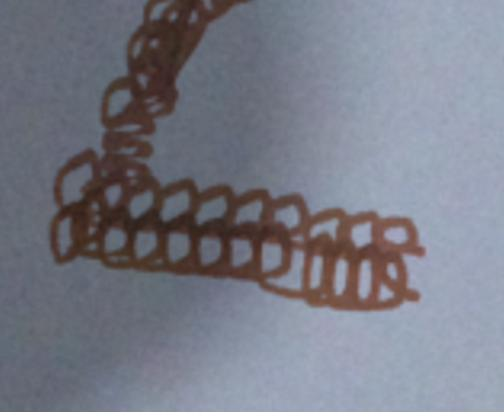

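Emit:
move(target=[0,0,0,0,0,0,1,0,0,-0.066763,0,-0.118941,0.251438,-0.85], speed=0.6)

Scene clock: 318.23 s.
left_arm: end_effector_position=(+0.3943, +0.3349, +0.1104) grip_measured=+1.000 grip_effort_nm=0.00 end_effector_quat_wxyz=(+0.619, -0.006, +0.785, +0.003) | right_arm: end_effector_position=(+0.3312, +0.0491, +0.0674) grip_measured=-0.655 grip_effort_nm=-1.03 end_effector_quat_wxyz=(+0.492, -0.349, +0.766, +0.224)
Joint names: [wrist pitch, wrist roll, shoulder, wrist yaw, elbow, waist]
Joint positions: left_arm=[1.014 -0.014 1.582 -0.052 0.332 -0.05 0.094] | right_arm=[0.67 0 1.961 -0.002 0.862 0.87 0.016]
Joint torques (N m): left_arm=[1.68 0.04 -6.46 -0.04 5.26 0.02] | right_arm=[1.68 -0.01 -10.15 0.03 4.67 -0.53]
Heat: left arm: 43 °C; right arm: 44 °C.
Joint targets: left_arm=[1.021 -0.015 1.574 -0.052 0.340 -0.050] | right_arm=[0.680 0.000 1.923 0.000 0.856 0.865]
move: off_target (right_arm); right_arm: the shoulder is farthest, 0.038 rad from its target

Emit:
execute_actions([
  [[0,0,0,0,0,0,1,0,0,0.01771,0,0.01839,0.0009,-0.85],[0,0,0,0,0,0,1,0,0,0.01922,0,0.01878,0.0018,-0.85],[0,0,0,0,0,0,1,0,0,0.02073,0,0.01917,0.0027,-0.85],[0,0,0,0,0,0,1,0,0,0.02224,0,0.01956,0.0036,-0.85],[0,0,0,0,0,0,1,0,0,0.02375,0,0.01995,0.0045,-0.85],[0,0,0,0,0,0,1,0,0,0.02526,0,0.02034,0.0054,-0.85],[0,0,0,0,0,0,1,0,0,0.02677,0,0.02073,0.0063,-0.85],[0,0,0,0,0,0,1,0,0,0.02828,0,0.02112,0.008075,-0.85],[0,0,0,0,0,0,1,0,0,0.02979,0,0.02151,0.00985,-0.85],[0,0,0,0,0,0,1,0,0,0.0313,0,0.0219,0.011389,-0.85],[0,0,0,0,0,0,1,0,0,0.032957,0,0.024079,0.01156,-0.85],[0,0,0,0,0,0,1,0,0,0.034614,0,0.026257,0.001238,-0.85],[0,0,0,0,0,0,1,0,0,0.03642,0,0.028637,0.00047,-0.85],[0,0,0,0,0,0,1,0,0,0.038332,0,0.031156,-0.000625,-0.85],[0,0,0,0,0,0,1,0,0,0.040059,0,0.033431,-0.001881,-0.85]],
  [[0,0,0,0,0,0,1,0,0,0.001279,0,0.001685,-0.001226,-0.85],[0,0,0,0,0,0,1,0,0,0.001916,0,0.002524,-0.002235,-0.85],[0,0,0,0,0,0,1,0,0,-0.017488,0,-0.019712,-0.002874,-0.85],[0,0,0,0,0,0,1,0,0,-0.018314,0,-0.020801,-0.003045,-0.85],[0,0,0,0,0,0,1,0,0,-0.01974,0,-0.022679,0.007277,-0.85],[0,0,0,0,0,0,1,0,0,-0.021546,0,-0.025059,0.008045,-0.85],[0,0,0,0,0,0,1,0,0,-0.023457,0,-0.027578,0.00914,-0.85],[0,0,0,0,0,0,1,0,0,-0.025184,0,-0.029853,0.010396,-0.85],[0,0,0,0,0,0,1,0,0,-0.026464,0,-0.031538,0.011622,-0.85],[0,0,0,0,0,0,1,0,0,-0.0271,0,-0.032377,0.012631,-0.85],[0,0,0,0,0,0,1,0,0,-0.007697,0,-0.010141,0.013529,-0.85],[0,0,0,0,0,0,1,0,0,-0.00687,0,-0.009052,0.014427,-0.85],[0,0,0,0,0,0,1,0,0,-0.005445,0,-0.007174,0.015326,-0.85],[0,0,0,0,0,0,1,0,0,-0.003704,0,-0.004873,0.016224,-0.85],[0,0,0,0,0,0,1,0,0,-0.001963,0,-0.002573,0.017122,-0.85]],
  [[0,0,0,0,0,0,1,0,0,0.00174,0,0.002301,0.00063,-0.85],[0,0,0,0,0,0,1,0,0,0.003481,0,0.004601,0.000799,-0.85],[0,0,0,0,0,0,1,0,0,0.005222,0,0.006902,-0.009519,-0.85],[0,0,0,0,0,0,1,0,0,0.007025,0,0.009296,-0.010276,-0.85],[0,0,0,0,0,0,1,0,0,0.008933,0,0.01183,-0.011355,-0.85],[0,0,0,0,0,0,1,0,0,0.010657,0,0.01412,-0.012594,-0.85],[0,0,0,0,0,0,1,0,0,0.011933,0,0.015815,-0.013803,-0.85],[0,0,0,0,0,0,1,0,0,0.012569,0,0.016659,-0.014798,-0.85],[0,0,0,0,0,0,1,0,0,-0.006834,0,-0.005578,-0.015428,-0.85],[0,0,0,0,0,0,1,0,0,-0.00766,0,-0.006674,-0.015597,-0.85],[0,0,0,0,0,0,1,0,0,-0.009082,0,-0.008563,-0.005279,-0.85],[0,0,0,0,0,0,1,0,0,-0.010885,0,-0.010957,-0.004523,-0.85],[0,0,0,0,0,0,1,0,0,-0.012793,0,-0.013491,-0.003443,-0.85],[0,0,0,0,0,0,1,0,0,-0.014517,0,-0.015781,-0.002204,-0.85],[0,0,0,0,0,0,1,0,0,-0.015793,0,-0.017476,-0.000995,-0.85]],
  [[0,0,0,0,0,0,1,0,0,-0.000636,0,-0.000844,0.000995,-0.85],[0,0,0,0,0,0,1,0,0,0.018767,0,0.021393,0.001869,-0.85],[0,0,0,0,0,0,1,0,0,0.019593,0,0.022489,0.002743,-0.85],[0,0,0,0,0,0,1,0,0,0.021015,0,0.024378,0.003618,-0.85],[0,0,0,0,0,0,1,0,0,0.022765,0,0.026709,0.004492,-0.85],[0,0,0,0,0,0,1,0,0,0.024516,0,0.029039,0.005366,-0.85],[0,0,0,0,0,0,1,0,0,0.026266,0,0.03137,0.005988,-0.85],[0,0,0,0,0,0,1,0,0,0.028017,0,0.0337,0.006154,-0.85],[0,0,0,0,0,0,1,0,0,0.029767,0,0.036031,-0.00416,-0.85],[0,0,0,0,0,0,1,0,0,0.031566,0,0.038442,-0.004906,-0.85],[0,0,0,0,0,0,1,0,0,0.033471,0,0.040994,-0.005971,-0.85],[0,0,0,0,0,0,1,0,0,0.035191,0,0.0433,-0.007193,-0.85],[0,0,0,0,0,0,1,0,0,0.036465,0,0.045008,-0.008385,-0.85],[0,0,0,0,0,0,1,0,0,0.037099,0,0.045858,-0.009367,-0.85],[0,0,0,0,0,0,1,0,0,0.017696,0,0.023619,-0.009989,-0.85]],
  [[0,0,0,0,0,0,1,0,0,-0.000823,0,-0.001103,-0.000166,-0.85],[0,0,0,0,0,0,1,0,0,-0.002243,0,-0.003006,0.010147,-0.85],[0,0,0,0,0,0,1,0,0,-0.004042,0,-0.005417,0.010894,-0.85],[0,0,0,0,0,0,1,0,0,-0.005946,0,-0.007969,0.011959,-0.85],[0,0,0,0,0,0,1,0,0,-0.007667,0,-0.010275,0.013181,-0.85],[0,0,0,0,0,0,1,0,0,-0.008941,0,-0.011982,0.014373,-0.85],[0,0,0,0,0,0,1,0,0,-0.009575,0,-0.012832,0.015355,-0.85],[0,0,0,0,0,0,1,0,0,0.009828,0,0.009406,0.016206,-0.85],[0,0,0,0,0,0,1,0,0,0.010651,0,0.01051,0.017057,-0.85],[0,0,0,0,0,0,1,0,0,0.012071,0,0.012412,0.017907,-0.85],[0,0,0,0,0,0,1,0,0,0.01383,0,0.014772,0.018758,-0.85],[0,0,0,0,0,0,1,0,0,0.01559,0,0.017132,0.019609,-0.85],[0,0,0,0,0,0,1,0,0,0.017349,0,0.019493,0.020222,-0.85],[0,0,0,0,0,0,1,0,0,0.019109,0,0.021853,0.020386,-0.85],[0,0,0,0,0,0,1,0,0,0.020868,0,0.024213,0.010077,-0.85]],
  [[0,0,0,0,0,0,1,0,0,0.001797,0,0.002425,-0.000736,-0.85],[0,0,0,0,0,0,1,0,0,0.003699,0,0.004993,-0.001787,-0.85],[0,0,0,0,0,0,1,0,0,0.005418,0,0.007312,-0.002992,-0.85],[0,0,0,0,0,0,1,0,0,0.00669,0,0.009029,-0.004168,-0.85],[0,0,0,0,0,0,1,0,0,0.007324,0,0.009884,-0.005136,-0.85],[0,0,0,0,0,0,1,0,0,-0.012079,0,-0.012355,-0.005749,-0.85],[0,0,0,0,0,0,1,0,0,-0.012902,0,-0.013465,-0.005913,-0.85],[0,0,0,0,0,0,1,0,0,-0.01432,0,-0.015378,0.004396,-0.85],[0,0,0,0,0,0,1,0,0,-0.016117,0,-0.017804,0.005132,-0.85],[0,0,0,0,0,0,1,0,0,-0.018019,0,-0.020371,0.006183,-0.85],[0,0,0,0,0,0,1,0,0,-0.019737,0,-0.02269,0.007388,-0.85],[0,0,0,0,0,0,1,0,0,-0.02101,0,-0.024408,0.008564,-0.85],[0,0,0,0,0,0,1,0,0,-0.021643,0,-0.025263,0.009532,-0.85],[0,0,0,0,0,0,1,0,0,-0.00224,0,-0.003024,0.010266,-0.85],[0,0,0,0,0,0,1,0,0,-0.001418,0,-0.001914,0.010766,-0.85]],
  [[0,0,0,0,0,0,1,0,0,0.001418,0,0.001914,0,-0.85],[0,0,0,0,0,0,1,0,0,0.002951,0,0.004,0,-0.85],[0,0,0,0,0,0,1,0,0,0.004051,0,0.0055,0,-0.85],[0,0,0,0,0,0,1,0,0,0.004051,0,0.0055,0,-0.85],[0,0,0,0,0,0,1,0,0,-0.015249,0,0.0055,0,-0.85],[0,0,0,0,0,0,1,0,0,-0.018249,0,0.0055,0,-0.85],[0,0,0,0,0,0,1,0,0,-0.021249,0,0.0055,0,-0.85],[0,0,0,0,0,0,1,0,0,-0.024249,0,0.0055,0,-0.85],[0,0,0,0,0,0,1,0,0,-0.027249,0,0.0055,0,-0.85],[0,0,0,0,0,0,1,0,0,-0.030249,0,0.0055,0,-0.85],[0,0,0,0,0,0,1,0,0,-0.033249,0,0.0055,0,-0.85],[0,0,0,0,0,0,1,0,0,-0.036249,0,0.0055,0,-0.85],[0,0,0,0,0,0,1,0,0,-0.039249,0,0.0055,0,-0.85],[0,0,0,0,0,0,1,0,0,-0.042249,0,0.0055,0,-0.85],[0,0,0,0,0,0,1,0,0,-0.042249,0,0.0055,0,-0.85]],
])

Scene clock: 324.57 s.
left_arm: end_effector_position=(+0.3943, +0.3349, +0.1104) grip_measured=+1.000 grip_effort_nm=0.00 end_effector_quat_wxyz=(+0.619, -0.006, +0.785, +0.003) | right_arm: end_effector_position=(+0.3316, +0.0862, +0.0948) grip_measured=-0.655 grip_effort_nm=-1.03 end_effector_quat_wxyz=(+0.515, -0.356, +0.739, +0.248)
Joint names: [wrist pitch, wrist roll, shoulder, wrist yaw, elbow, waist]
Joint positions: left_arm=[1.014 -0.014 1.582 -0.052 0.332 -0.05 0.094] | right_arm=[0.67 0 1.992 0.003 0.969 0.916 0.016]
Joint torques (N m): left_arm=[1.69 0.05 -6.57 -0.05 5.29 -0.09] | right_arm=[1.74 -0.01 -10.06 -0.03 8.28 0.4]
Heat: left arm: 44 °C; right arm: 44 °C.
Joint targets: left_arm=[1.021 -0.015 1.574 -0.052 0.340 -0.050] | right_arm=[0.680 0.000 1.961 0.000 1.000 0.921]
Step readings (joint positions of left_arm | right_arm):
0: [1.014 -0.014 1.582 -0.052 0.332 -0.050] | [0.670 0.000 1.961 -0.002 0.862 0.870]
1: [1.014 -0.014 1.582 -0.052 0.332 -0.050] | [0.670 0.000 1.961 -0.002 0.862 0.870]
2: [1.014 -0.014 1.582 -0.052 0.332 -0.050] | [0.670 0.000 1.961 -0.002 0.862 0.870]
4: [1.014 -0.014 1.582 -0.052 0.332 -0.050] | [0.670 0.000 1.963 -0.002 0.863 0.870]
8: [1.014 -0.014 1.582 -0.052 0.332 -0.050] | [0.670 0.000 1.974 -0.002 0.870 0.871]
15: [1.014 -0.014 1.582 -0.052 0.332 -0.050] | [0.671 0.000 1.996 0.000 0.893 0.874]
16: [1.014 -0.014 1.582 -0.052 0.332 -0.050] | [0.671 0.000 2.000 0.000 0.899 0.872]
17: [1.014 -0.014 1.582 -0.052 0.332 -0.050] | [0.671 0.000 2.003 0.000 0.903 0.871]
19: [1.014 -0.014 1.582 -0.052 0.332 -0.050] | [0.672 0.000 2.003 0.000 0.902 0.866]
23: [1.014 -0.014 1.582 -0.052 0.332 -0.050] | [0.676 0.000 1.993 0.001 0.885 0.871]
30: [1.014 -0.014 1.582 -0.052 0.332 -0.050] | [0.676 0.000 1.993 0.001 0.887 0.888]
31: [1.014 -0.014 1.582 -0.052 0.332 -0.050] | [0.676 0.000 1.997 0.001 0.892 0.891]
32: [1.014 -0.014 1.582 -0.052 0.332 -0.050] | [0.676 0.000 2.000 0.001 0.897 0.893]
34: [1.014 -0.014 1.582 -0.052 0.332 -0.050] | [0.676 0.000 2.009 0.001 0.908 0.887]
38: [1.014 -0.014 1.582 -0.052 0.332 -0.050] | [0.676 0.000 2.024 0.001 0.927 0.882]
45: [1.014 -0.014 1.582 -0.052 0.332 -0.050] | [0.678 0.000 2.009 0.002 0.906 0.881]
46: [1.014 -0.014 1.582 -0.052 0.332 -0.050] | [0.678 0.000 2.005 0.002 0.901 0.884]
47: [1.014 -0.014 1.582 -0.052 0.332 -0.050] | [0.678 0.000 2.005 0.002 0.901 0.887]
49: [1.014 -0.014 1.582 -0.052 0.332 -0.050] | [0.678 0.000 2.007 0.002 0.905 0.893]
53: [1.014 -0.014 1.582 -0.052 0.332 -0.050] | [0.678 0.000 2.020 0.002 0.922 0.902]
60: [1.014 -0.014 1.582 -0.052 0.332 -0.050] | [0.678 0.000 2.044 0.002 0.954 0.889]
61: [1.014 -0.014 1.582 -0.052 0.332 -0.050] | [0.678 0.000 2.044 0.002 0.952 0.885]
62: [1.014 -0.014 1.582 -0.052 0.332 -0.050] | [0.678 0.000 2.042 0.002 0.950 0.886]
64: [1.014 -0.014 1.582 -0.052 0.332 -0.050] | [0.679 0.000 2.036 0.002 0.942 0.889]
68: [1.014 -0.014 1.582 -0.052 0.332 -0.050] | [0.679 0.000 2.025 0.003 0.926 0.896]
75: [1.014 -0.014 1.582 -0.052 0.332 -0.050] | [0.679 0.000 2.044 0.003 0.953 0.910]
76: [1.014 -0.014 1.582 -0.052 0.332 -0.050] | [0.679 0.000 2.048 0.003 0.959 0.906]
77: [1.014 -0.014 1.582 -0.052 0.332 -0.050] | [0.679 0.000 2.052 0.003 0.964 0.906]
79: [1.014 -0.014 1.582 -0.052 0.332 -0.050] | [0.679 0.000 2.060 0.003 0.975 0.903]
83: [1.014 -0.014 1.582 -0.052 0.332 -0.050] | [0.679 0.000 2.062 0.003 0.976 0.895]
90: [1.014 -0.014 1.582 -0.052 0.332 -0.050] | [0.680 0.000 2.045 0.003 0.954 0.908]
91: [1.014 -0.014 1.582 -0.052 0.332 -0.050] | [0.680 0.000 2.047 0.003 0.957 0.911]
92: [1.014 -0.014 1.582 -0.052 0.332 -0.050] | [0.680 0.000 2.049 0.003 0.960 0.913]
94: [1.014 -0.014 1.582 -0.052 0.332 -0.050] | [0.680 0.000 2.054 0.003 0.967 0.914]
98: [1.014 -0.014 1.582 -0.052 0.332 -0.050] | [0.678 0.000 2.051 0.003 0.969 0.915]
105: [1.014 -0.014 1.582 -0.052 0.332 -0.050] | [0.670 0.000 2.009 0.003 0.969 0.916]

Emit:
execute_actions([
  [[0,0,0,0,0,0,1,0,0,-0.000078,0,-0.000744,0.000063,-0.85],[0,0,0,0,0,0,1,0,0,-0.000312,0,-0.002975,0.00025,-0.85],[0,0,0,0,0,0,1,0,0,-0.000675,0,-0.006445,0.000542,-0.85],[0,0,0,0,0,0,1,0,0,-0.001142,0,-0.010907,0.000917,-0.85],[0,0,0,0,0,0,1,0,0,-0.001713,0,-0.01636,0.001376,-0.85],[0,0,0,0,0,0,1,0,0,-0.002336,0,-0.02231,0.001876,-0.85],[0,0,0,0,0,0,1,0,0,-0.002959,0,-0.028259,0.002376,-0.85],[0,0,0,0,0,0,1,0,0,-0.003531,0,-0.033712,0.002835,-0.85],[0,0,0,0,0,0,1,0,0,-0.004102,0,-0.039166,0.003294,-0.85],[0,0,0,0,0,0,1,0,0,-0.004569,0,-0.043628,0.003669,-0.85],[0,0,0,0,0,0,1,0,0,-0.00488,0,-0.046602,0.003919,-0.85],[0,0,0,0,0,0,1,0,0,-0.005088,0,-0.048585,0.004086,-0.85],[0,0,0,0,0,0,1,0,0,-0.005192,0,-0.049577,0.004169,-0.85],[0,0,0,0,0,0,1,0,0,-0.005192,0,-0.049577,0.004169,-0.85],[0,0,0,0,0,0,1,0,0,-0.005192,0,-0.049577,0.004169,-0.85]],
  [[0,0,0,0,0,0,1,0,0,0.01771,0,0.01839,0.000154,-0.85],[0,0,0,0,0,0,1,0,0,0.01922,0,0.01878,0.000308,-0.85],[0,0,0,0,0,0,1,0,0,0.02073,0,0.01917,0.000462,-0.85],[0,0,0,0,0,0,1,0,0,0.02224,0,0.01956,0.000616,-0.85],[0,0,0,0,0,0,1,0,0,0.02375,0,0.01995,0.00077,-0.85],[0,0,0,0,0,0,1,0,0,0.02526,0,0.02034,0.000924,-0.85],[0,0,0,0,0,0,1,0,0,0.02677,0,0.02073,0.001078,-0.85],[0,0,0,0,0,0,1,0,0,0.02828,0,0.02112,-0.009561,-0.85],[0,0,0,0,0,0,1,0,0,0.02979,0,0.02151,-0.010662,-0.85],[0,0,0,0,0,0,1,0,0,0.0313,0,0.0219,-0.011548,-0.85],[0,0,0,0,0,0,1,0,0,0.03237,0,0.023321,-0.012017,-0.85],[0,0,0,0,0,0,1,0,0,0.03344,0,0.024742,-0.001997,-0.85],[0,0,0,0,0,0,1,0,0,0.034757,0,0.026496,-0.001491,-0.85],[0,0,0,0,0,0,1,0,0,0.036461,0,0.028766,-0.000577,-0.85],[0,0,0,0,0,0,1,0,0,0.038293,0,0.031206,0.000606,-0.85]],
  [[0,0,0,0,0,0,1,0,0,0.00168,0,0.002238,0.001273,-0.85],[0,0,0,0,0,0,1,0,0,0.002953,0,0.003934,0.002441,-0.85],[0,0,0,0,0,0,1,0,0,0.003626,0,0.00483,0.003327,-0.85],[0,0,0,0,0,0,1,0,0,-0.015705,0,-0.017311,0.003796,-0.85],[0,0,0,0,0,0,1,0,0,-0.016435,0,-0.018283,-0.006224,-0.85],[0,0,0,0,0,0,1,0,0,-0.017752,0,-0.020037,-0.006729,-0.85],[0,0,0,0,0,0,1,0,0,-0.019456,0,-0.022307,-0.007643,-0.85],[0,0,0,0,0,0,1,0,0,-0.021287,0,-0.024747,-0.008827,-0.85],[0,0,0,0,0,0,1,0,0,-0.022968,0,-0.026985,-0.0101,-0.85],[0,0,0,0,0,0,1,0,0,-0.024241,0,-0.028681,-0.011268,-0.85],[0,0,0,0,0,0,1,0,0,-0.024913,0,-0.029577,-0.012358,-0.85],[0,0,0,0,0,0,1,0,0,-0.005583,0,-0.007436,-0.013448,-0.85],[0,0,0,0,0,0,1,0,0,-0.004853,0,-0.006464,-0.014538,-0.85],[0,0,0,0,0,0,1,0,0,-0.003771,0,-0.005025,-0.015628,-0.85],[0,0,0,0,0,0,1,0,0,-0.00269,0,-0.003585,-0.016514,-0.85]],
  [[0,0,0,0,0,0,1,0,0,0.001082,0,0.001439,-0.000469,-0.85],[0,0,0,0,0,0,1,0,0,0.002163,0,0.002878,0.009551,-0.85],[0,0,0,0,0,0,1,0,0,0.00348,0,0.004632,0.010057,-0.85],[0,0,0,0,0,0,1,0,0,0.005184,0,0.006902,0.010971,-0.85],[0,0,0,0,0,0,1,0,0,0.007016,0,0.009342,0.012154,-0.85],[0,0,0,0,0,0,1,0,0,0.008696,0,0.01158,0.013427,-0.85],[0,0,0,0,0,0,1,0,0,0.009969,0,0.013276,0.014595,-0.85],[0,0,0,0,0,0,1,0,0,0.010642,0,0.014172,0.015481,-0.85],[0,0,0,0,0,0,1,0,0,-0.008689,0,-0.007969,0.01595,-0.85],[0,0,0,0,0,0,1,0,0,-0.009419,0,-0.008941,0.00593,-0.85],[0,0,0,0,0,0,1,0,0,-0.010736,0,-0.010695,0.005425,-0.85],[0,0,0,0,0,0,1,0,0,-0.01244,0,-0.012965,0.004511,-0.85],[0,0,0,0,0,0,1,0,0,-0.014271,0,-0.015405,0.003327,-0.85],[0,0,0,0,0,0,1,0,0,-0.015952,0,-0.017643,0.002054,-0.85],[0,0,0,0,0,0,1,0,0,-0.017225,0,-0.019339,0.000886,-0.85]],
  [[0,0,0,0,0,0,1,0,0,-0.000672,0,-0.000896,-0.0009,-0.85],[0,0,0,0,0,0,1,0,0,0.018658,0,0.021245,-0.0018,-0.85],[0,0,0,0,0,0,1,0,0,0.019388,0,0.022217,-0.0018,-0.85],[0,0,0,0,0,0,1,0,0,0.020297,0,0.02343,-0.0018,-0.85],[0,0,0,0,0,0,1,0,0,0.021206,0,0.024643,-0.0018,-0.85],[0,0,0,0,0,0,1,0,0,0.021206,0,0.024643,-0.0018,-0.85],[0,0,0,0,0,0,1,0,0,0.001906,0,0.024643,-0.0018,-0.85],[0,0,0,0,0,0,1,0,0,-0.001094,0,0.024643,-0.0018,-0.85],[0,0,0,0,0,0,1,0,0,-0.004094,0,0.024643,-0.0018,-0.85],[0,0,0,0,0,0,1,0,0,-0.007094,0,0.024643,-0.0018,-0.85],[0,0,0,0,0,0,1,0,0,-0.010094,0,0.024643,-0.0018,-0.85],[0,0,0,0,0,0,1,0,0,-0.013094,0,0.024643,-0.0018,-0.85],[0,0,0,0,0,0,1,0,0,-0.016094,0,0.024643,-0.0018,-0.85],[0,0,0,0,0,0,1,0,0,-0.019094,0,0.024643,-0.0018,-0.85],[0,0,0,0,0,0,1,0,0,-0.022094,0,0.024643,-0.0018,-0.85]],
  [[0,0,0,0,0,0,1,0,0,-0.000238,0,-0.00088,0.000126,-0.85],[0,0,0,0,0,0,1,0,0,-0.000952,0,-0.003521,0.000502,-0.85],[0,0,0,0,0,0,1,0,0,-0.002063,0,-0.007629,0.001088,-0.85],[0,0,0,0,0,0,1,0,0,-0.003491,0,-0.01291,0.001842,-0.85],[0,0,0,0,0,0,1,0,0,-0.005237,0,-0.019366,0.002763,-0.85],[0,0,0,0,0,0,1,0,0,-0.007142,0,-0.026408,0.003767,-0.85],[0,0,0,0,0,0,1,0,0,-0.009046,0,-0.03345,0.004772,-0.85],[0,0,0,0,0,0,1,0,0,-0.010792,0,-0.039905,0.005693,-0.85],[0,0,0,0,0,0,1,0,0,-0.012537,0,-0.04636,0.006614,-0.85],[0,0,0,0,0,0,1,0,0,-0.013966,0,-0.051642,0.007367,-0.85],[0,0,0,0,0,0,1,0,0,-0.014918,0,-0.055163,0.00787,-0.85],[0,0,0,0,0,0,1,0,0,-0.015553,0,-0.05751,0.008205,-0.85],[0,0,0,0,0,0,1,0,0,-0.01587,0,-0.058684,0.008372,-0.85],[0,0,0,0,0,0,1,0,0,-0.01587,0,-0.058684,0.008372,-0.85],[0,0,0,0,0,0,1,0,0,-0.01587,0,-0.058684,0.008372,-0.85]],
  [[0,0,0,0,0,0,1,0,0,0.01771,0,0.01839,0.000154,-0.85],[0,0,0,0,0,0,1,0,0,0.01922,0,0.01878,0.000308,-0.85],[0,0,0,0,0,0,1,0,0,0.02073,0,0.01917,0.000462,-0.85],[0,0,0,0,0,0,1,0,0,0.02224,0,0.01956,0.000616,-0.85],[0,0,0,0,0,0,1,0,0,0.02375,0,0.01995,0.00077,-0.85],[0,0,0,0,0,0,1,0,0,0.02526,0,0.02034,0.000924,-0.85],[0,0,0,0,0,0,1,0,0,0.02677,0,0.02073,0.001078,-0.85],[0,0,0,0,0,0,1,0,0,0.02828,0,0.02112,-0.009581,-0.85],[0,0,0,0,0,0,1,0,0,0.02979,0,0.02151,-0.010702,-0.85],[0,0,0,0,0,0,1,0,0,0.0313,0,0.0219,-0.011575,-0.85],[0,0,0,0,0,0,1,0,0,0.032409,0,0.023344,-0.012025,-0.85],[0,0,0,0,0,0,1,0,0,0.033517,0,0.024788,-0.001983,-0.85],[0,0,0,0,0,0,1,0,0,0.034829,0,0.026501,-0.001457,-0.85],[0,0,0,0,0,0,1,0,0,0.036509,0,0.028696,-0.000525,-0.85],[0,0,0,0,0,0,1,0,0,0.038303,0,0.031038,0.00067,-0.85]],
  [[0,0,0,0,0,0,1,0,0,0.001633,0,0.002133,0.001275,-0.85],[0,0,0,0,0,0,1,0,0,0.002858,0,0.003732,0.002438,-0.85],[0,0,0,0,0,0,1,0,0,0.003487,0,0.004554,0.003311,-0.85],[0,0,0,0,0,0,1,0,0,-0.015875,0,-0.017627,0.003761,-0.85],[0,0,0,0,0,0,1,0,0,-0.016619,0,-0.018598,-0.00628,-0.85],[0,0,0,0,0,0,1,0,0,-0.017931,0,-0.020311,-0.006807,-0.85],[0,0,0,0,0,0,1,0,0,-0.019611,0,-0.022506,-0.007739,-0.85],[0,0,0,0,0,0,1,0,0,-0.021405,0,-0.024848,-0.008933,-0.85],[0,0,0,0,0,0,1,0,0,-0.023038,0,-0.026981,-0.010209,-0.85],[0,0,0,0,0,0,1,0,0,-0.024262,0,-0.02858,-0.011372,-0.85],[0,0,0,0,0,0,1,0,0,-0.024891,0,-0.029402,-0.012481,-0.85],[0,0,0,0,0,0,1,0,0,-0.00553,0,-0.007221,-0.013591,-0.85],[0,0,0,0,0,0,1,0,0,-0.004786,0,-0.00625,-0.0147,-0.85],[0,0,0,0,0,0,1,0,0,-0.003667,0,-0.004787,-0.015809,-0.85],[0,0,0,0,0,0,1,0,0,-0.002548,0,-0.003324,-0.016682,-0.85]],
  [[0,0,0,0,0,0,1,0,0,0.001118,0,0.001462,-0.00045,-0.85],[0,0,0,0,0,0,1,0,0,0.002237,0,0.002925,0.009592,-0.85],[0,0,0,0,0,0,1,0,0,0.003549,0,0.004638,0.010118,-0.85],[0,0,0,0,0,0,1,0,0,0.005229,0,0.006833,0.01105,-0.85],[0,0,0,0,0,0,1,0,0,0.007023,0,0.009175,0.012245,-0.85],[0,0,0,0,0,0,1,0,0,0.008656,0,0.011308,0.01352,-0.85],[0,0,0,0,0,0,1,0,0,0.009881,0,0.012907,0.014683,-0.85],[0,0,0,0,0,0,1,0,0,0.01051,0,0.013729,0.015556,-0.85],[0,0,0,0,0,0,1,0,0,-0.008852,0,-0.008452,0.016006,-0.85],[0,0,0,0,0,0,1,0,0,-0.009596,0,-0.009423,0.005965,-0.85],[0,0,0,0,0,0,1,0,0,-0.010908,0,-0.011136,0.005438,-0.85],[0,0,0,0,0,0,1,0,0,-0.012588,0,-0.013331,0.004506,-0.85],[0,0,0,0,0,0,1,0,0,-0.014382,0,-0.015673,0.003312,-0.85],[0,0,0,0,0,0,1,0,0,-0.016015,0,-0.017806,0.002036,-0.85],[0,0,0,0,0,0,1,0,0,-0.017239,0,-0.019405,0.000873,-0.85]],
  [[0,0,0,0,0,0,1,0,0,-0.000629,0,-0.000822,-0.000915,-0.85],[0,0,0,0,0,0,1,0,0,0.018732,0,0.021359,-0.00183,-0.85],[0,0,0,0,0,0,1,0,0,0.019476,0,0.02233,-0.00183,-0.85],[0,0,0,0,0,0,1,0,0,0.020416,0,0.023563,-0.00183,-0.85],[0,0,0,0,0,0,1,0,0,0.021355,0,0.024795,-0.00183,-0.85],[0,0,0,0,0,0,1,0,0,0.021355,0,0.024795,-0.00183,-0.85],[0,0,0,0,0,0,1,0,0,0.002055,0,0.024795,-0.00183,-0.85],[0,0,0,0,0,0,1,0,0,-0.000945,0,0.024795,-0.00183,-0.85],[0,0,0,0,0,0,1,0,0,-0.003945,0,0.024795,-0.00183,-0.85],[0,0,0,0,0,0,1,0,0,-0.006945,0,0.024795,-0.00183,-0.85],[0,0,0,0,0,0,1,0,0,-0.009945,0,0.024795,-0.00183,-0.85],[0,0,0,0,0,0,1,0,0,-0.012945,0,0.024795,-0.00183,-0.85],[0,0,0,0,0,0,1,0,0,-0.015945,0,0.024795,-0.00183,-0.85],[0,0,0,0,0,0,1,0,0,-0.018945,0,0.024795,-0.00183,-0.85],[0,0,0,0,0,0,1,0,0,-0.021945,0,0.024795,-0.00183,-0.85]],
])

Scene clock: 342.90 s.
left_arm: end_effector_position=(+0.3943, +0.3349, +0.1104) grip_measured=+1.000 grip_effort_nm=0.00 end_effector_quat_wxyz=(+0.619, -0.006, +0.785, +0.003) | right_arm: end_effector_position=(+0.3321, +0.0558, +0.0897) grip_measured=-0.655 grip_effort_nm=-1.03 end_effector_quat_wxyz=(+0.510, -0.345, +0.753, +0.233)
Joint names: [wrist pitch, wrist roll, shoulder, wrist yaw, elbow, waist]
Joint positions: left_arm=[1.014 -0.014 1.582 -0.052 0.332 -0.05 0.094] | right_arm=[0.67 0 1.928 0.004 0.877 0.879 0.016]
Joint torques (N m): left_arm=[1.65 0.06 -6.35 -0.03 5.22 -0.1] | right_arm=[1.71 -0.01 -9.46 -0.03 8.09 -0.46]
Heat: left arm: 44 °C; right arm: 45 °C.
Joint targets: left_arm=[1.021 -0.015 1.574 -0.052 0.340 -0.050] | right_arm=[0.680 0.000 1.899 0.000 0.906 0.874]
Step readings (joint positions of left_arm | right_arm):
0: [1.014 -0.014 1.582 -0.052 0.332 -0.050] | [0.670 0.000 1.992 0.003 0.969 0.916]
1: [1.014 -0.014 1.582 -0.052 0.332 -0.050] | [0.670 0.000 1.992 0.003 0.969 0.916]
2: [1.014 -0.014 1.582 -0.052 0.332 -0.050] | [0.670 0.000 1.992 0.003 0.969 0.916]
4: [1.014 -0.014 1.582 -0.052 0.332 -0.050] | [0.670 0.000 1.992 0.003 0.969 0.916]
8: [1.014 -0.014 1.582 -0.052 0.332 -0.050] | [0.670 0.000 1.990 0.003 0.956 0.919]
15: [1.014 -0.014 1.582 -0.052 0.332 -0.050] | [0.663 0.000 1.985 0.003 0.892 0.924]
16: [1.014 -0.014 1.582 -0.052 0.332 -0.050] | [0.662 0.000 1.986 0.003 0.892 0.924]
17: [1.014 -0.014 1.582 -0.052 0.332 -0.050] | [0.662 0.000 1.987 0.003 0.893 0.924]
19: [1.014 -0.014 1.582 -0.052 0.332 -0.050] | [0.662 0.000 1.990 0.003 0.898 0.925]
23: [1.014 -0.014 1.582 -0.052 0.332 -0.050] | [0.662 0.000 2.000 0.003 0.905 0.924]
30: [1.014 -0.014 1.582 -0.052 0.332 -0.050] | [0.667 0.000 2.018 0.003 0.924 0.922]
31: [1.014 -0.014 1.582 -0.052 0.332 -0.050] | [0.668 0.000 2.021 0.003 0.928 0.924]
32: [1.014 -0.014 1.582 -0.052 0.332 -0.050] | [0.668 0.000 2.025 0.003 0.933 0.924]
34: [1.014 -0.014 1.582 -0.052 0.332 -0.050] | [0.668 0.000 2.029 0.003 0.939 0.927]
38: [1.014 -0.014 1.582 -0.052 0.332 -0.050] | [0.676 0.000 2.024 0.003 0.926 0.922]
45: [1.014 -0.014 1.582 -0.052 0.332 -0.050] | [0.677 0.000 2.016 0.003 0.917 0.908]
46: [1.014 -0.014 1.582 -0.052 0.332 -0.050] | [0.677 0.000 2.019 0.003 0.921 0.905]
47: [1.014 -0.014 1.582 -0.052 0.332 -0.050] | [0.677 0.000 2.021 0.003 0.923 0.905]
49: [1.014 -0.014 1.582 -0.052 0.332 -0.050] | [0.677 0.000 2.026 0.004 0.930 0.908]
53: [1.014 -0.014 1.582 -0.052 0.332 -0.050] | [0.677 0.000 2.040 0.004 0.948 0.916]
60: [1.014 -0.014 1.582 -0.052 0.332 -0.050] | [0.679 0.000 2.027 0.004 0.928 0.912]
61: [1.014 -0.014 1.582 -0.052 0.332 -0.050] | [0.679 0.000 2.023 0.004 0.924 0.910]
62: [1.014 -0.014 1.582 -0.052 0.332 -0.050] | [0.679 0.000 2.023 0.004 0.923 0.907]
64: [1.014 -0.014 1.582 -0.052 0.332 -0.050] | [0.679 0.000 2.024 0.004 0.927 0.902]
68: [1.014 -0.014 1.582 -0.052 0.332 -0.050] | [0.679 0.000 2.028 0.004 0.933 0.899]
75: [1.014 -0.014 1.582 -0.052 0.332 -0.050] | [0.670 0.000 1.996 0.004 0.933 0.898]
76: [1.014 -0.014 1.582 -0.052 0.332 -0.050] | [0.670 0.000 1.989 0.004 0.933 0.898]
77: [1.014 -0.014 1.582 -0.052 0.332 -0.050] | [0.670 0.000 1.983 0.004 0.933 0.898]
79: [1.014 -0.014 1.582 -0.052 0.332 -0.050] | [0.670 0.000 1.972 0.004 0.933 0.898]
83: [1.014 -0.014 1.582 -0.052 0.332 -0.050] | [0.671 0.000 1.955 0.004 0.911 0.898]
90: [1.014 -0.014 1.582 -0.052 0.332 -0.050] | [0.665 0.000 1.944 0.004 0.835 0.905]
91: [1.014 -0.014 1.582 -0.052 0.332 -0.050] | [0.663 0.000 1.944 0.004 0.835 0.905]
92: [1.014 -0.014 1.582 -0.052 0.332 -0.050] | [0.663 0.000 1.945 0.004 0.836 0.905]
94: [1.014 -0.014 1.582 -0.052 0.332 -0.050] | [0.663 0.000 1.946 0.004 0.841 0.906]
98: [1.014 -0.014 1.582 -0.052 0.332 -0.050] | [0.663 0.000 1.956 0.004 0.848 0.905]
105: [1.014 -0.014 1.582 -0.052 0.332 -0.050] | [0.668 0.000 1.975 0.004 0.867 0.904]
106: [1.014 -0.014 1.582 -0.052 0.332 -0.050] | [0.668 0.000 1.978 0.004 0.871 0.904]
107: [1.014 -0.014 1.582 -0.052 0.332 -0.050] | [0.668 0.000 1.982 0.004 0.876 0.905]
109: [1.014 -0.014 1.582 -0.052 0.332 -0.050] | [0.669 0.000 1.986 0.004 0.881 0.908]
113: [1.014 -0.014 1.582 -0.052 0.332 -0.050] | [0.675 0.000 1.979 0.004 0.868 0.904]
120: [1.014 -0.014 1.582 -0.052 0.332 -0.050] | [0.677 0.000 1.973 0.004 0.861 0.888]
121: [1.014 -0.014 1.582 -0.052 0.332 -0.050] | [0.677 0.000 1.975 0.004 0.864 0.885]
122: [1.014 -0.014 1.582 -0.052 0.332 -0.050] | [0.677 0.000 1.978 0.004 0.867 0.887]
124: [1.014 -0.014 1.582 -0.052 0.332 -0.050] | [0.677 0.000 1.983 0.004 0.874 0.890]
128: [1.014 -0.014 1.582 -0.052 0.332 -0.050] | [0.677 0.000 1.997 0.004 0.891 0.897]
135: [1.014 -0.014 1.582 -0.052 0.332 -0.050] | [0.678 0.000 1.982 0.004 0.871 0.893]
136: [1.014 -0.014 1.582 -0.052 0.332 -0.050] | [0.678 0.000 1.979 0.004 0.867 0.890]
137: [1.014 -0.014 1.582 -0.052 0.332 -0.050] | [0.678 0.000 1.978 0.004 0.865 0.887]
139: [1.014 -0.014 1.582 -0.052 0.332 -0.050] | [0.678 0.000 1.981 0.004 0.870 0.882]
143: [1.014 -0.014 1.582 -0.052 0.332 -0.050] | [0.678 0.000 1.984 0.004 0.877 0.880]
150: [1.014 -0.014 1.582 -0.052 0.332 -0.050] | [0.671 0.000 1.952 0.004 0.877 0.879]

Emit:
move(target=[0,0,0,0,0,0,1,0,0,-0.01,0,0,-0.28,-0.85], speed=0.8, cameras=["cam_above"])

Emit:
zoom_image(camera="cam_above", region=[210, 280, 350, 385])

Emit:
show_instructions()

Scene clock: 344.70 s.
left_arm: end_effector_position=(+0.3943, +0.3349, +0.1104) grip_measured=+1.000 grip_effort_nm=0.00 end_effector_quat_wxyz=(+0.619, -0.006, +0.785, +0.003) | right_arm: end_effector_position=(+0.5006, -0.2208, +0.0972) grip_measured=-0.655 grip_effort_nm=-1.03 end_effector_quat_wxyz=(+0.563, -0.092, +0.819, +0.061)
Joint names: [wrist pitch, wrist roll, shoulder, wrist yaw, elbow, waist]
Joint positions: left_arm=[1.014 -0.014 1.582 -0.052 0.332 -0.05 0.094] | right_arm=[0.67 0 1.913 0.009 0.877 0.246 0.016]
Joint torques (N m): left_arm=[1.68 0.06 -6.49 -0.02 5.33 0.06] | right_arm=[1.71 -0.01 -10 -0.09 8.12 0.44]
Heat: left arm: 44 °C; right arm: 45 °C.
Joint targets: left_arm=[1.021 -0.015 1.574 -0.052 0.340 -0.050] | right_arm=[0.680 0.000 1.876 0.000 0.906 0.251]
move: off_target (right_arm); right_arm: the shoulder is farthest, 0.037 rad from its target
Images, in order (width x height): cam_above 672x504.

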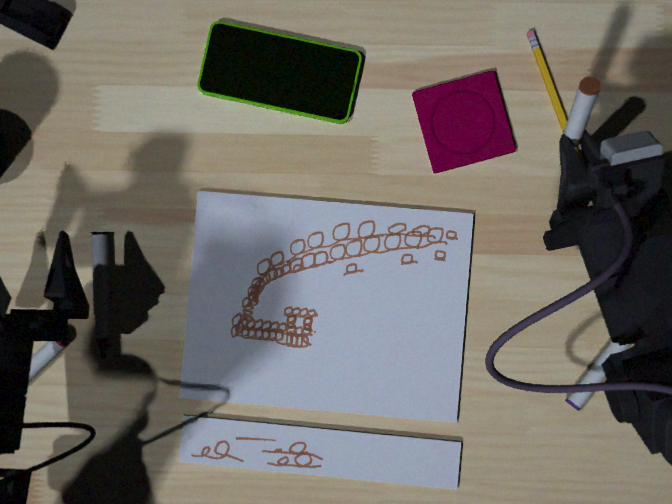

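Scaled by 3.600 from the camera's 672x504 image, which has a finer 960x720 frame.

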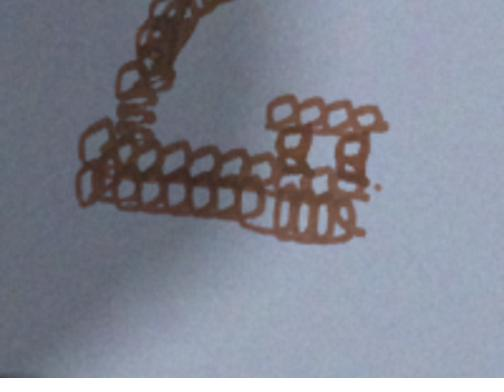

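Reference images for this scene: drawing.

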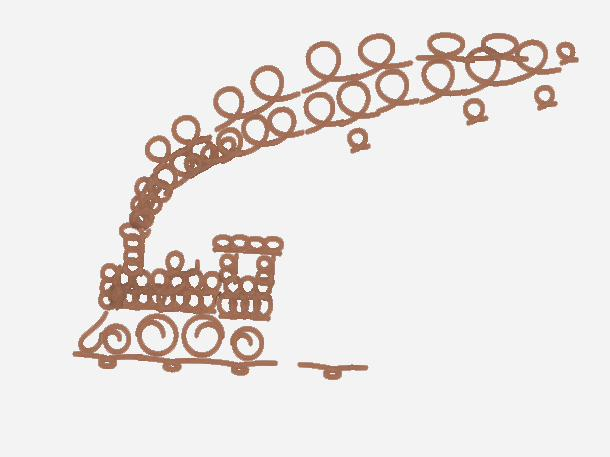

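Emit:
move(target=[0,0,0,0,0,0,1,0,0,0.083723,0,0.057119,0.308788,-0.85], speed=0.6)

Scene clock: 352.70 s.
left_arm: end_effector_position=(+0.3943, +0.3349, +0.1104) grip_measured=+1.000 grip_effort_nm=0.00 end_effector_quat_wxyz=(+0.619, -0.006, +0.785, +0.003) | right_arm: end_effector_position=(+0.3233, +0.0999, +0.0714) grip_measured=-0.655 grip_effort_nm=-1.03 end_effector_quat_wxyz=(+0.497, -0.371, +0.744, +0.249)
Joint names: [wrist pitch, wrist roll, shoulder, wrist yaw, elbow, waist]
Joint positions: left_arm=[1.014 -0.014 1.582 -0.052 0.332 -0.05 0.094] | right_arm=[0.669 0 2.06 -0.001 0.999 0.942 0.016]
Joint torques (N m): left_arm=[1.66 0.03 -6.39 -0.07 5.27 0.09] | right_arm=[1.71 -0.01 -7.86 0.01 8.46 -0.38]
Heat: left arm: 44 °C; right arm: 45 °C.
Joint targets: left_arm=[1.021 -0.015 1.574 -0.052 0.340 -0.050] | right_arm=[0.680 0.000 2.063 0.000 1.033 0.938]
move: done


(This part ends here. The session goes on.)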